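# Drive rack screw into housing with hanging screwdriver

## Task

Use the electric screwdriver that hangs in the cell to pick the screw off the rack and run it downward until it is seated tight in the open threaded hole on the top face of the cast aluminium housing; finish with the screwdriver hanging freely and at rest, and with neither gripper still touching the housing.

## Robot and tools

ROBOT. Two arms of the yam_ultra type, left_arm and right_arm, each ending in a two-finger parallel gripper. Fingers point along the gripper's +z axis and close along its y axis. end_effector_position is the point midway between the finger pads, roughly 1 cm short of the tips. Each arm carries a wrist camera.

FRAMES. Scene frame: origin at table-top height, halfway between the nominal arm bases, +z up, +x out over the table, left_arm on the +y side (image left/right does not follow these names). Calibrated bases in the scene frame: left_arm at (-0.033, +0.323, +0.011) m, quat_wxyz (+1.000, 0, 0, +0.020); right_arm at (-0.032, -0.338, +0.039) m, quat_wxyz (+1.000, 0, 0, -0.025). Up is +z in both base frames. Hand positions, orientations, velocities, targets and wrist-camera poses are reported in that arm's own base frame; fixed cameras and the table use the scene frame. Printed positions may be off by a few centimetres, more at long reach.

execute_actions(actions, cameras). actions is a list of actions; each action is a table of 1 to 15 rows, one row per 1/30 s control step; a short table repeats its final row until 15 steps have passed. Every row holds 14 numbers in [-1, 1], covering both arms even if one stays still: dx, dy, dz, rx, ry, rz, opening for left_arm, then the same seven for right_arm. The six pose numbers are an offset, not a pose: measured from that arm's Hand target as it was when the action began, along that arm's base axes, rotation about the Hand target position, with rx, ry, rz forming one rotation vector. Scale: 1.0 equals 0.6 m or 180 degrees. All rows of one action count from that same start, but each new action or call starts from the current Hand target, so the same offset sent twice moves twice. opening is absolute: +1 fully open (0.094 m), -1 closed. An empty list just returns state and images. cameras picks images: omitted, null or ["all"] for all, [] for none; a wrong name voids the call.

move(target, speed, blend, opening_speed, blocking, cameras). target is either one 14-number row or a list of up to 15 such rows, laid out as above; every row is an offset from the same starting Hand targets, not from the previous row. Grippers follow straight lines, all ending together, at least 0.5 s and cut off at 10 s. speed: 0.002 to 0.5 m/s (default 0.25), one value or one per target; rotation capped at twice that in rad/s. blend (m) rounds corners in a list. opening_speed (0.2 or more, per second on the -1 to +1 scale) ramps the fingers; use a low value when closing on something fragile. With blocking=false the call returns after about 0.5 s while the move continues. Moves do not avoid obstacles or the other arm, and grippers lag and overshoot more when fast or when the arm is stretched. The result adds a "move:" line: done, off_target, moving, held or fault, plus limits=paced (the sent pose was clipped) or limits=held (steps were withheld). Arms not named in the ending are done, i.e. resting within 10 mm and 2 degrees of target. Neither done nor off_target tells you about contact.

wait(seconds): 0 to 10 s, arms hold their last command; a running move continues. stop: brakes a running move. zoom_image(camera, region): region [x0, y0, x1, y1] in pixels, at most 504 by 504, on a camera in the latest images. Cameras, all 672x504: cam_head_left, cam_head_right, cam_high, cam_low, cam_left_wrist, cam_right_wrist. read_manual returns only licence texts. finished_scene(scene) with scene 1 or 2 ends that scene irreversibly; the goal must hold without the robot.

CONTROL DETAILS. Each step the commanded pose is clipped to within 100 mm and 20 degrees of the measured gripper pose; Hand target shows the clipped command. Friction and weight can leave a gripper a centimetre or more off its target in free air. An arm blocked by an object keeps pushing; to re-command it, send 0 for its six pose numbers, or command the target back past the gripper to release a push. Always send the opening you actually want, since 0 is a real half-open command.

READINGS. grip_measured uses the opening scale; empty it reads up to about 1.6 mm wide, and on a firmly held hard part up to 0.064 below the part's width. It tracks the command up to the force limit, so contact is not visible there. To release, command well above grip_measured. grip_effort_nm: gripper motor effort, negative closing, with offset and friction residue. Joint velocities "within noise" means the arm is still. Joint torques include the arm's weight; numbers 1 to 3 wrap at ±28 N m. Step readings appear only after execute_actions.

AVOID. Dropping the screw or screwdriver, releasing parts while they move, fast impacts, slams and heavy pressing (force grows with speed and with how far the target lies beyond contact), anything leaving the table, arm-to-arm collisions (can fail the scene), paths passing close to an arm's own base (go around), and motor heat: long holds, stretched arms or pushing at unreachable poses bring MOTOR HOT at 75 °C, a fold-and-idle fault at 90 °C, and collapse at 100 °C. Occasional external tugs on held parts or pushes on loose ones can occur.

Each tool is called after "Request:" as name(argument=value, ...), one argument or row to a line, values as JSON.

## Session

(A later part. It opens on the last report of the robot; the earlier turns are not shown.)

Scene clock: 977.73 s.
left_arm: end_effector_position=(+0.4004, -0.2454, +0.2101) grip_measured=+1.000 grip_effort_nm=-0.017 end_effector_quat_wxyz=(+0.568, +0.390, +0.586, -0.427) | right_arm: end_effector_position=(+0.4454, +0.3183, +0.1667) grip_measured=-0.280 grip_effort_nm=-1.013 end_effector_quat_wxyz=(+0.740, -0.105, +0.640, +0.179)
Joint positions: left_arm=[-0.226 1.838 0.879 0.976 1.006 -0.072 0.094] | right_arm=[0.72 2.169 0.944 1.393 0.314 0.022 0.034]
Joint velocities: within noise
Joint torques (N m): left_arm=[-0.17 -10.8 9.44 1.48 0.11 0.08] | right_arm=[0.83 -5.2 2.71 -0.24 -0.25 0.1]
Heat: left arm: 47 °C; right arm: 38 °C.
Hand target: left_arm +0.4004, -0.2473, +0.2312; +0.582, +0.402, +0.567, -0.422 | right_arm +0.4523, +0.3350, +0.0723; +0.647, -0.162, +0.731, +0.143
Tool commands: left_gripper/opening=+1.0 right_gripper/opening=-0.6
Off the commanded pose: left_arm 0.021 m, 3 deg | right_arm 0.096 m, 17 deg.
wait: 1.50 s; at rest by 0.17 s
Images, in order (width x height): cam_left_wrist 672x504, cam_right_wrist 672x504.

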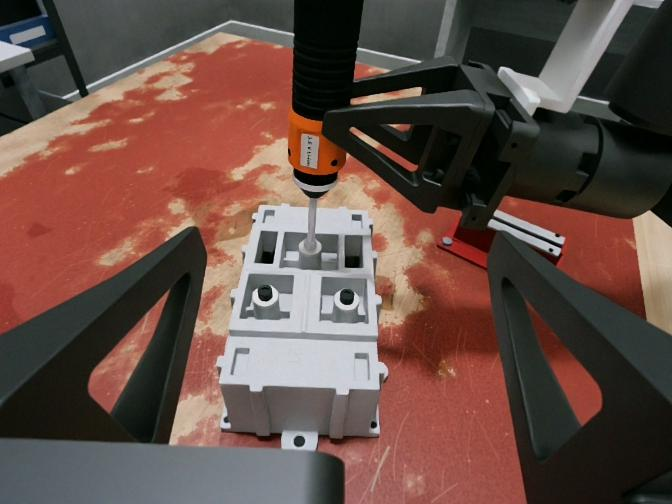

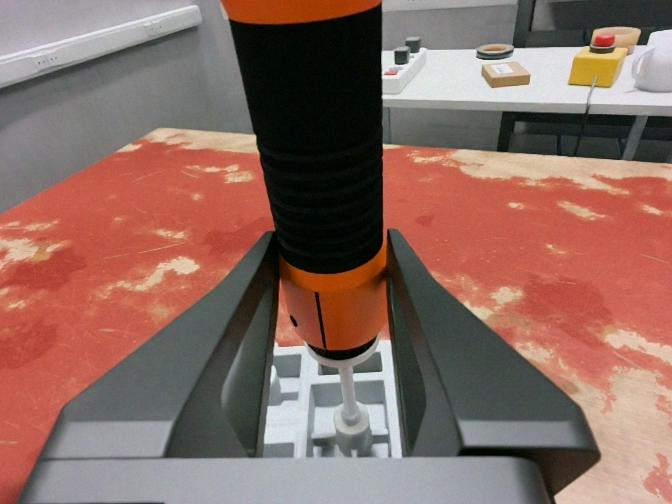

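Request:
move(
  target=[
    [0,0,0,0,0,0,1,-0.009,-0.017,0.28,0.03,-0.0655,0,-0.6],
    [0,0,0,0,0,0,1,-0.005,-0.393,0.38,0.03,-0.0655,0,-0.6],
  ],
  speed=0.12,
  blend=0.02,
)

Request:
zoom_image(
  camera="cam_left_wrist",
  region=[280, 180, 350, 280],
)

Scene clock: 996.53 s.
left_arm: end_effector_position=(+0.4004, -0.2454, +0.2101) grip_measured=+1.000 grip_effort_nm=-0.022 end_effector_quat_wxyz=(+0.568, +0.390, +0.586, -0.427) | right_arm: end_effector_position=(+0.4568, +0.0973, +0.2875) grip_measured=-0.286 grip_effort_nm=-1.009 end_effector_quat_wxyz=(+0.718, -0.141, +0.664, +0.156)
Joint positions: left_arm=[-0.226 1.838 0.879 0.976 1.006 -0.072 0.094] | right_arm=[0.079 1.498 0.788 0.794 -0.342 0.033 0.034]
Joint velocities: within noise
Joint torques (N m): left_arm=[-0.18 -10.82 9.47 1.49 0.1 0.08] | right_arm=[-0.03 -9.66 6.06 1.56 -0.13 0.05]
Heat: left arm: 47 °C; right arm: 38 °C.
Hand target: left_arm +0.4004, -0.2473, +0.2312; +0.582, +0.402, +0.567, -0.422 | right_arm +0.4493, +0.0990, +0.3002; +0.726, -0.145, +0.653, +0.160
Off the commanded pose: left_arm 0.021 m, 3 deg | right_arm 0.015 m, 2 deg.
move: off_target (left_arm, right_arm)

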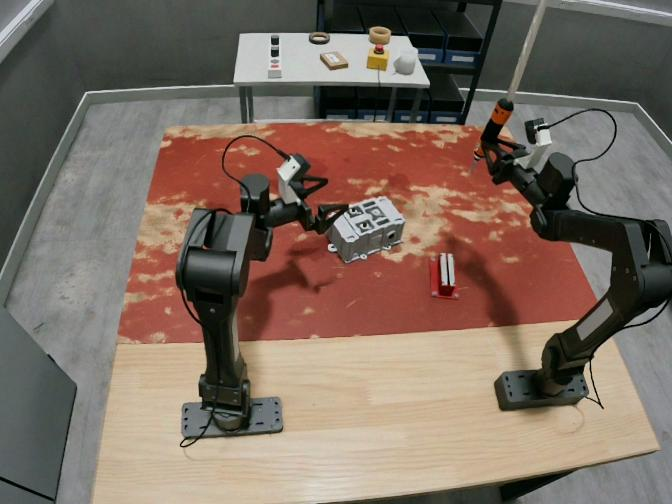

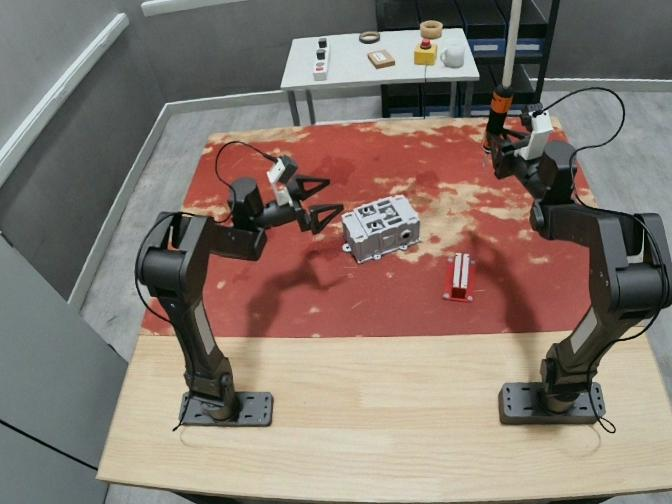

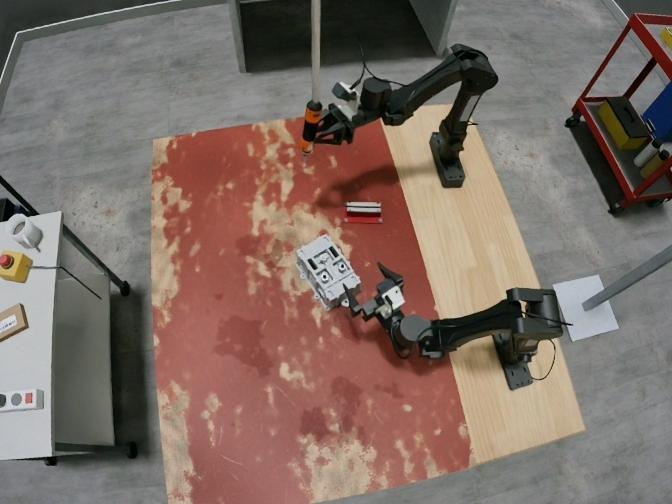

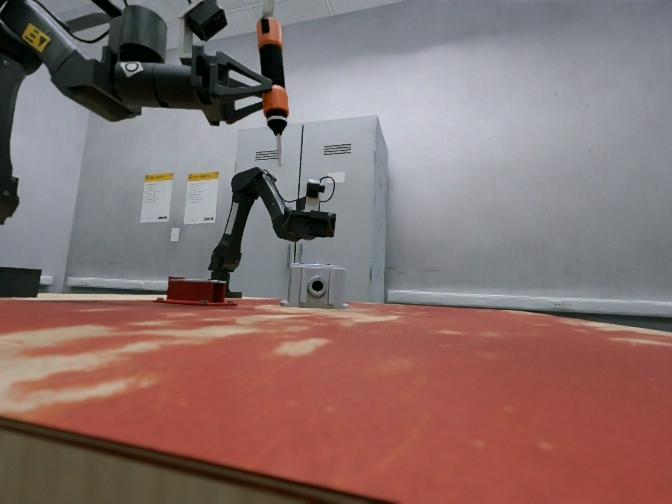

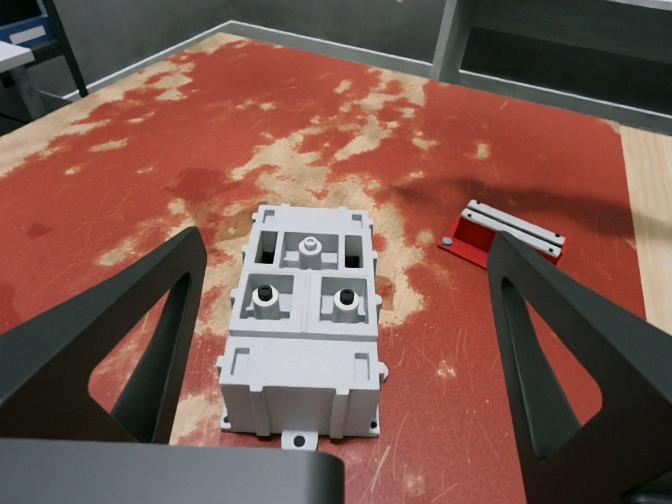

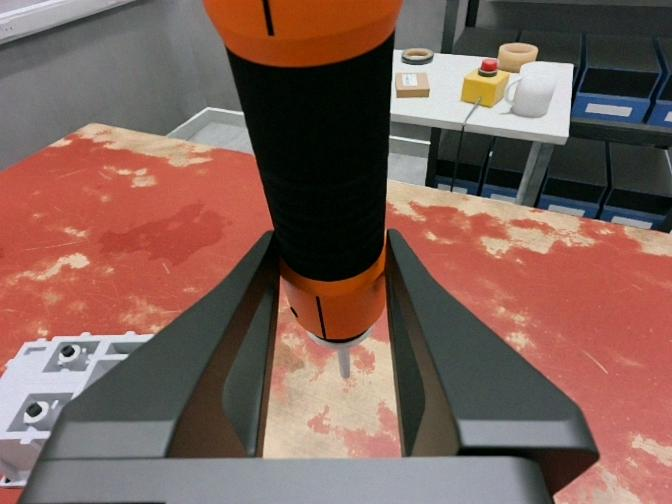

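Scaled by 5.040 from the camera's 672x504 image, which has a finer 960x720 frame.

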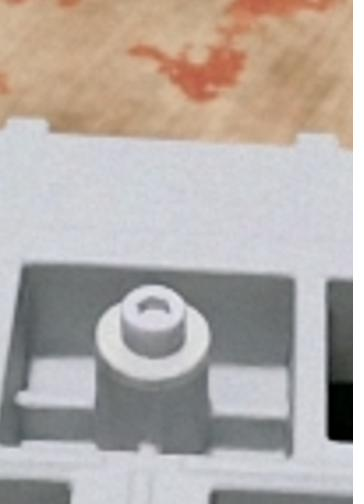

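Request:
move(
  target=[0,0,0,0,0,0,1,-0.005,0.003,-0.03,-0.0187,0.0405,0,-0.6],
  speed=0.06,
  cameras=["cam_low","cam_head_right","cam_right_wrist"],
)

Scene clock: 1006.37 s.
left_arm: end_effector_position=(+0.4004, -0.2454, +0.2101) grip_measured=+1.000 grip_effort_nm=-0.022 end_effector_quat_wxyz=(+0.568, +0.390, +0.586, -0.427) | right_arm: end_effector_position=(+0.4489, +0.0976, +0.2559) grip_measured=-0.286 grip_effort_nm=-1.013 end_effector_quat_wxyz=(+0.659, -0.147, +0.722, +0.150)
Joint positions: left_arm=[-0.226 1.838 0.879 0.976 1.006 -0.072 0.094] | right_arm=[0.081 1.449 0.788 0.57 -0.343 -0.008 0.034]
Joint velocities: within noise
Joint torques (N m): left_arm=[-0.18 -10.84 9.46 1.48 0.1 0.08] | right_arm=[0.59 -9.37 8.99 1.56 -0.09 -0.09]
Heat: left arm: 47 °C; right arm: 40 °C.
Hand target: left_arm +0.4004, -0.2473, +0.2312; +0.582, +0.402, +0.567, -0.422 | right_arm +0.4463, +0.1010, +0.2822; +0.678, -0.156, +0.702, +0.150
Off the commanded pose: left_arm 0.021 m, 3 deg | right_arm 0.027 m, 3 deg.
move: off_target (left_arm, right_arm)
Images, in order (width x height): cam_head_right 672x504, cam_low 672x504, cam_right_wrist 672x504.

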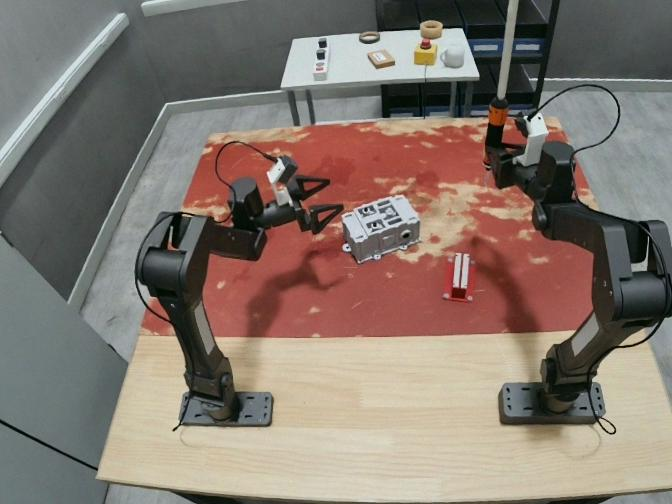

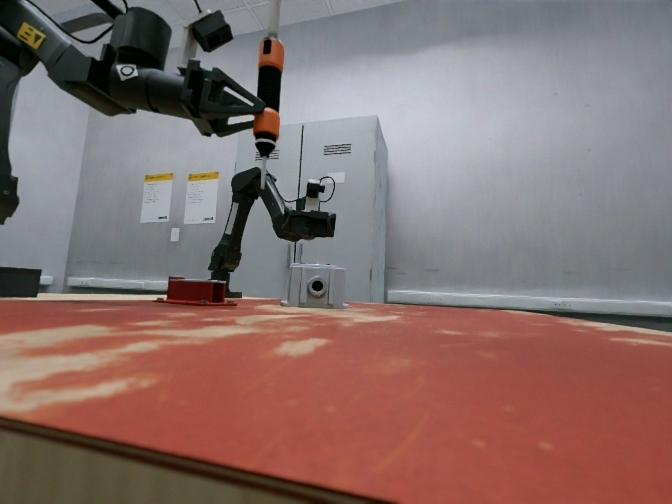

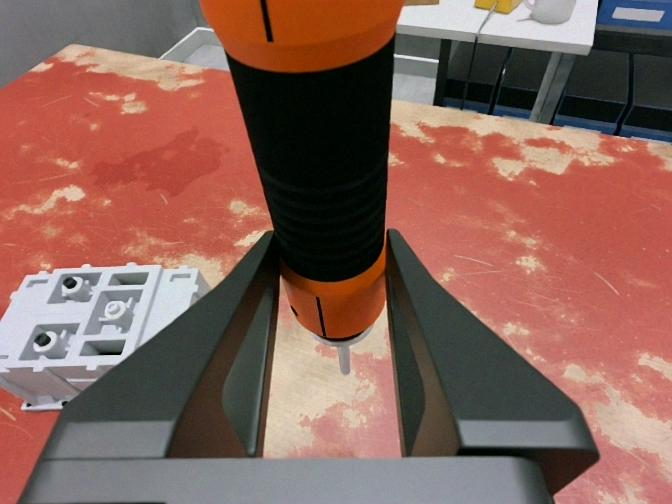

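Request:
move(
  target=[0,0,0,0,0,0,1,0.004,0.002,0.03,0,0,0,-0.6],
  speed=0.06,
  cameras=["cam_low","cam_head_right","cam_high"],
)

Scene clock: 1015.60 s.
left_arm: end_effector_position=(+0.4004, -0.2454, +0.2101) grip_measured=+1.000 grip_effort_nm=-0.017 end_effector_quat_wxyz=(+0.568, +0.390, +0.586, -0.427) | right_arm: end_effector_position=(+0.4502, +0.0991, +0.2697) grip_measured=-0.286 grip_effort_nm=-1.009 end_effector_quat_wxyz=(+0.656, -0.148, +0.724, +0.152)
Joint positions: left_arm=[-0.226 1.838 0.879 0.976 1.006 -0.072 0.094] | right_arm=[0.084 1.43 0.84 0.491 -0.343 -0.008 0.034]
Joint velocities: within noise
Joint torques (N m): left_arm=[-0.16 -10.82 9.42 1.49 0.11 0.08] | right_arm=[0.58 -9.18 9.99 1.55 -0.04 -0.07]
Heat: left arm: 47 °C; right arm: 40 °C.
Hand target: left_arm +0.4004, -0.2473, +0.2312; +0.582, +0.402, +0.567, -0.422 | right_arm +0.4488, +0.1021, +0.3002; +0.678, -0.156, +0.702, +0.150
Off the commanded pose: left_arm 0.021 m, 3 deg | right_arm 0.031 m, 4 deg.
move: off_target (left_arm, right_arm)
Images, in order (width x height): cam_head_right 672x504, cam_high 672x504, cam_low 672x504.

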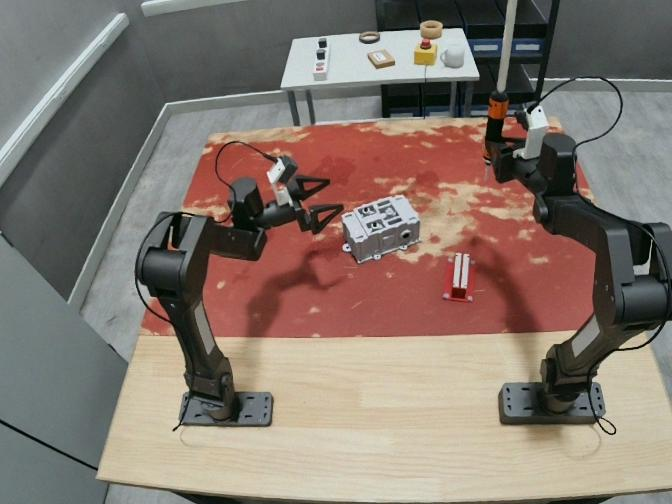

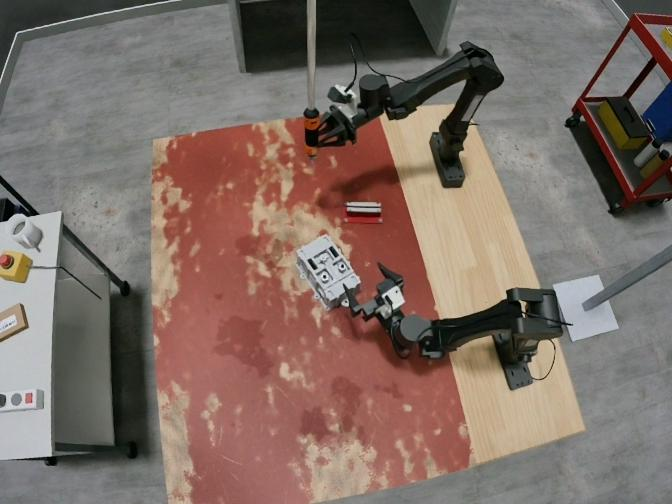

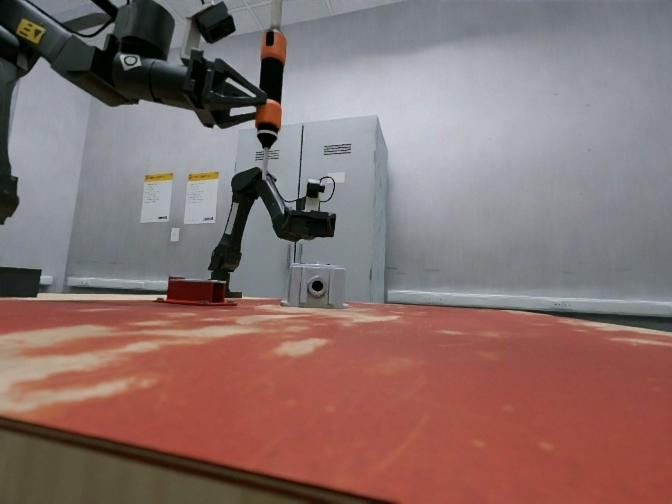

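Request:
move(
  target=[0,0,0,0,0,0,1,0,0,0,0,0,0,1],
  opening_speed=0.7,
  cameras=["cam_low","cam_right_wrist"],
)

Scene clock: 1021.17 s.
left_arm: end_effector_position=(+0.4004, -0.2454, +0.2101) grip_measured=+1.000 grip_effort_nm=-0.027 end_effector_quat_wxyz=(+0.568, +0.390, +0.586, -0.427) | right_arm: end_effector_position=(+0.4502, +0.0991, +0.2694) grip_measured=+0.998 grip_effort_nm=0.125 end_effector_quat_wxyz=(+0.655, -0.148, +0.725, +0.152)
Joint positions: left_arm=[-0.226 1.838 0.879 0.976 1.006 -0.072 0.094] | right_arm=[0.084 1.43 0.84 0.49 -0.343 -0.008 0.094]
Joint velocities: within noise
Joint torques (N m): left_arm=[-0.18 -10.84 9.46 1.49 0.11 0.08] | right_arm=[0.58 -9.06 10.07 1.59 -0.06 -0.04]
Heat: left arm: 47 °C; right arm: 41 °C.
Hand target: left_arm +0.4004, -0.2473, +0.2312; +0.582, +0.402, +0.567, -0.422 | right_arm +0.4488, +0.1021, +0.3001; +0.678, -0.156, +0.702, +0.150
Off the commanded pose: left_arm 0.021 m, 3 deg | right_arm 0.031 m, 4 deg.
move: off_target (left_arm, right_arm)
Images, in order (width x height): cam_low 672x504, cam_right_wrist 672x504.

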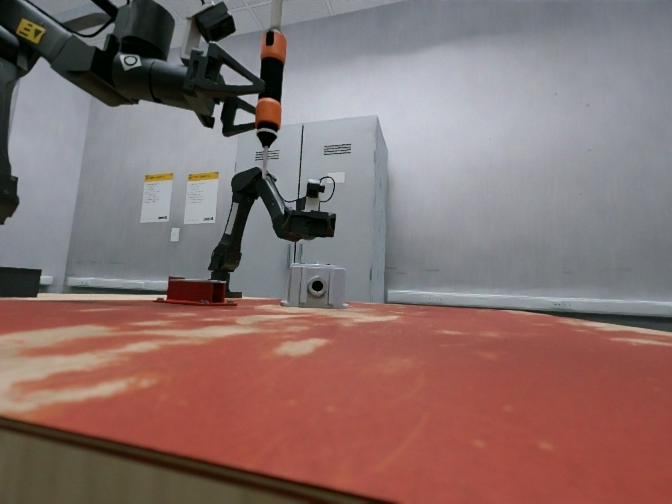

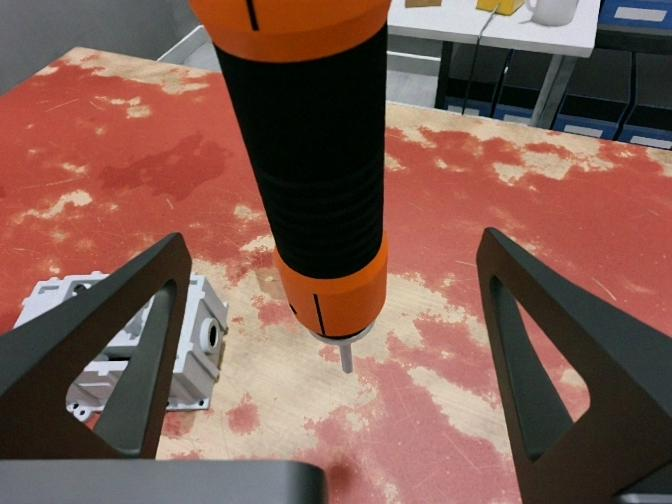

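Request:
move(
  target=[0,0,0,0,0,0,1,-0.185,-0.085,-0.01,0,0,0,1],
  speed=0.1,
  cameras=["cam_low","cam_right_wrist","cam_left_wrist"],
)

Request:
wait(
  seconds=4,
  cameras=["cam_low","cam_right_wrist","cam_left_wrist"],
)

Scene clock: 1027.87 s.
left_arm: end_effector_position=(+0.4004, -0.2454, +0.2101) grip_measured=+1.000 grip_effort_nm=-0.027 end_effector_quat_wxyz=(+0.568, +0.390, +0.586, -0.427) | right_arm: end_effector_position=(+0.3420, +0.0503, +0.2981) grip_measured=+0.998 grip_effort_nm=0.125 end_effector_quat_wxyz=(+0.681, -0.152, +0.701, +0.148)
Joint positions: left_arm=[-0.226 1.838 0.879 0.976 1.006 -0.072 0.094] | right_arm=[-0.136 0.919 0.589 0.295 -0.564 -0.018 0.094]
Joint velocities: within noise
Joint torques (N m): left_arm=[-0.18 -10.81 9.44 1.49 0.1 0.08] | right_arm=[-0.69 -3.32 5.68 1.58 -0.13 -0.03]
Heat: left arm: 47 °C; right arm: 41 °C.
Hand target: left_arm +0.4004, -0.2473, +0.2312; +0.582, +0.402, +0.567, -0.422 | right_arm +0.3377, +0.0511, +0.2941; +0.678, -0.156, +0.702, +0.150
Off the commanded pose: left_arm 0.021 m, 3 deg | right_arm 0.006 m, 1 deg.
move: off_target (left_arm)
Images, in order (width x height): cam_low 672x504, cam_left_wrist 672x504, cam_right_wrist 672x504.

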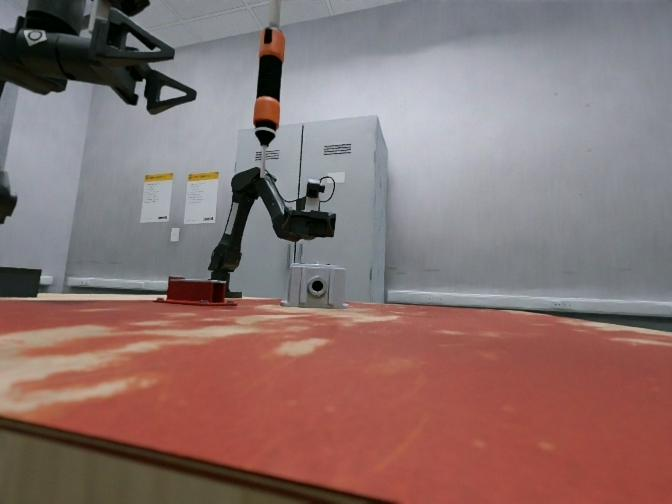

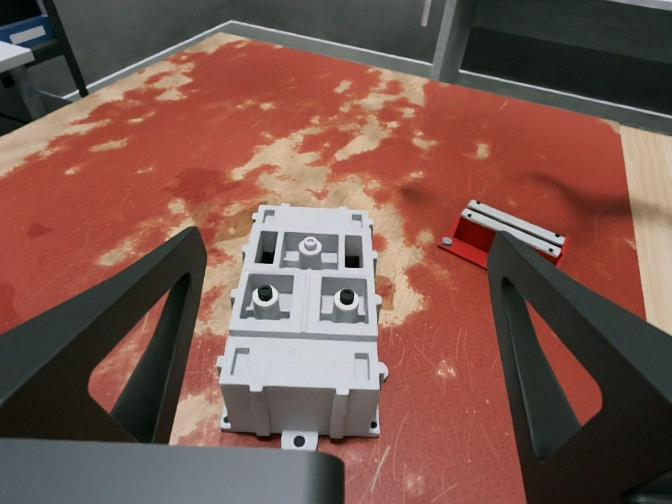

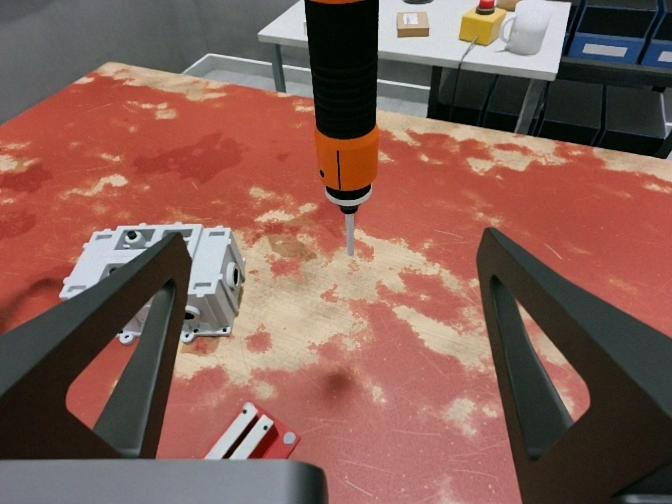

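Scene clock: 1031.87 s.
left_arm: end_effector_position=(+0.4004, -0.2454, +0.2101) grip_measured=+1.000 grip_effort_nm=-0.027 end_effector_quat_wxyz=(+0.568, +0.390, +0.586, -0.427) | right_arm: end_effector_position=(+0.3419, +0.0504, +0.2979) grip_measured=+0.998 grip_effort_nm=0.125 end_effector_quat_wxyz=(+0.680, -0.152, +0.701, +0.149)
Joint positions: left_arm=[-0.226 1.838 0.879 0.976 1.006 -0.072 0.094] | right_arm=[-0.136 0.919 0.589 0.295 -0.565 -0.018 0.094]
Joint velocities: within noise
Joint torques (N m): left_arm=[-0.18 -10.82 9.47 1.48 0.1 0.08] | right_arm=[-0.54 -3.37 5.61 1.55 -0.14 -0.06]
Heat: left arm: 47 °C; right arm: 41 °C.
Hand target: left_arm +0.4004, -0.2473, +0.2312; +0.582, +0.402, +0.567, -0.422 | right_arm +0.3377, +0.0511, +0.2942; +0.678, -0.156, +0.702, +0.150
Tool commands: left_gripper/opening=+1.0 right_gripper/opening=+1.0
Off the commanded pose: left_arm 0.021 m, 3 deg | right_arm 0.006 m, 1 deg.
wait: 4.00 s; at rest by 0.17 s
Images, in order (width x height): cam_low 672x504, cam_left_wrist 672x504, cam_right_wrist 672x504.

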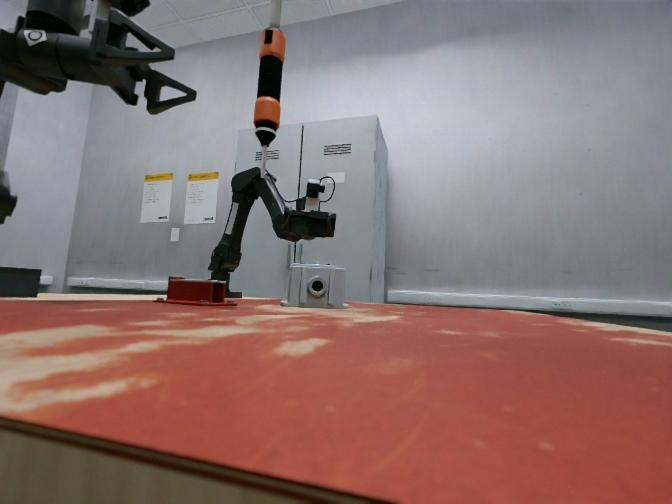

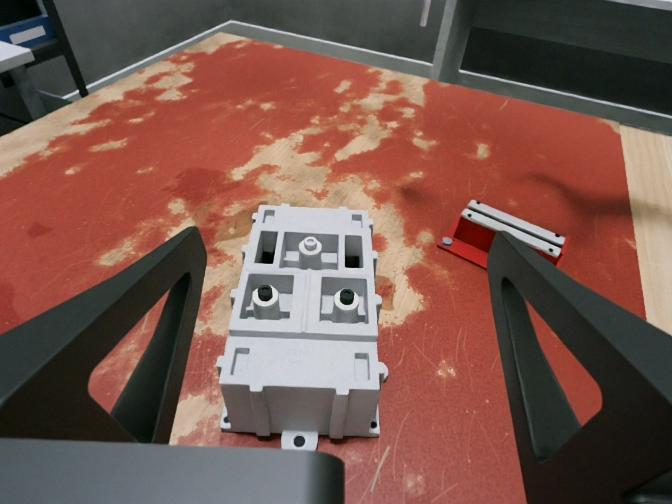

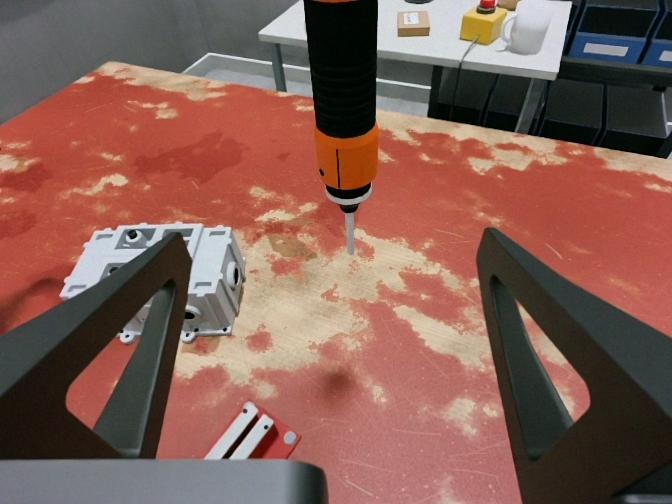

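Request:
finished_scene(
  scene=1,
)

The scene is finished: the task was done.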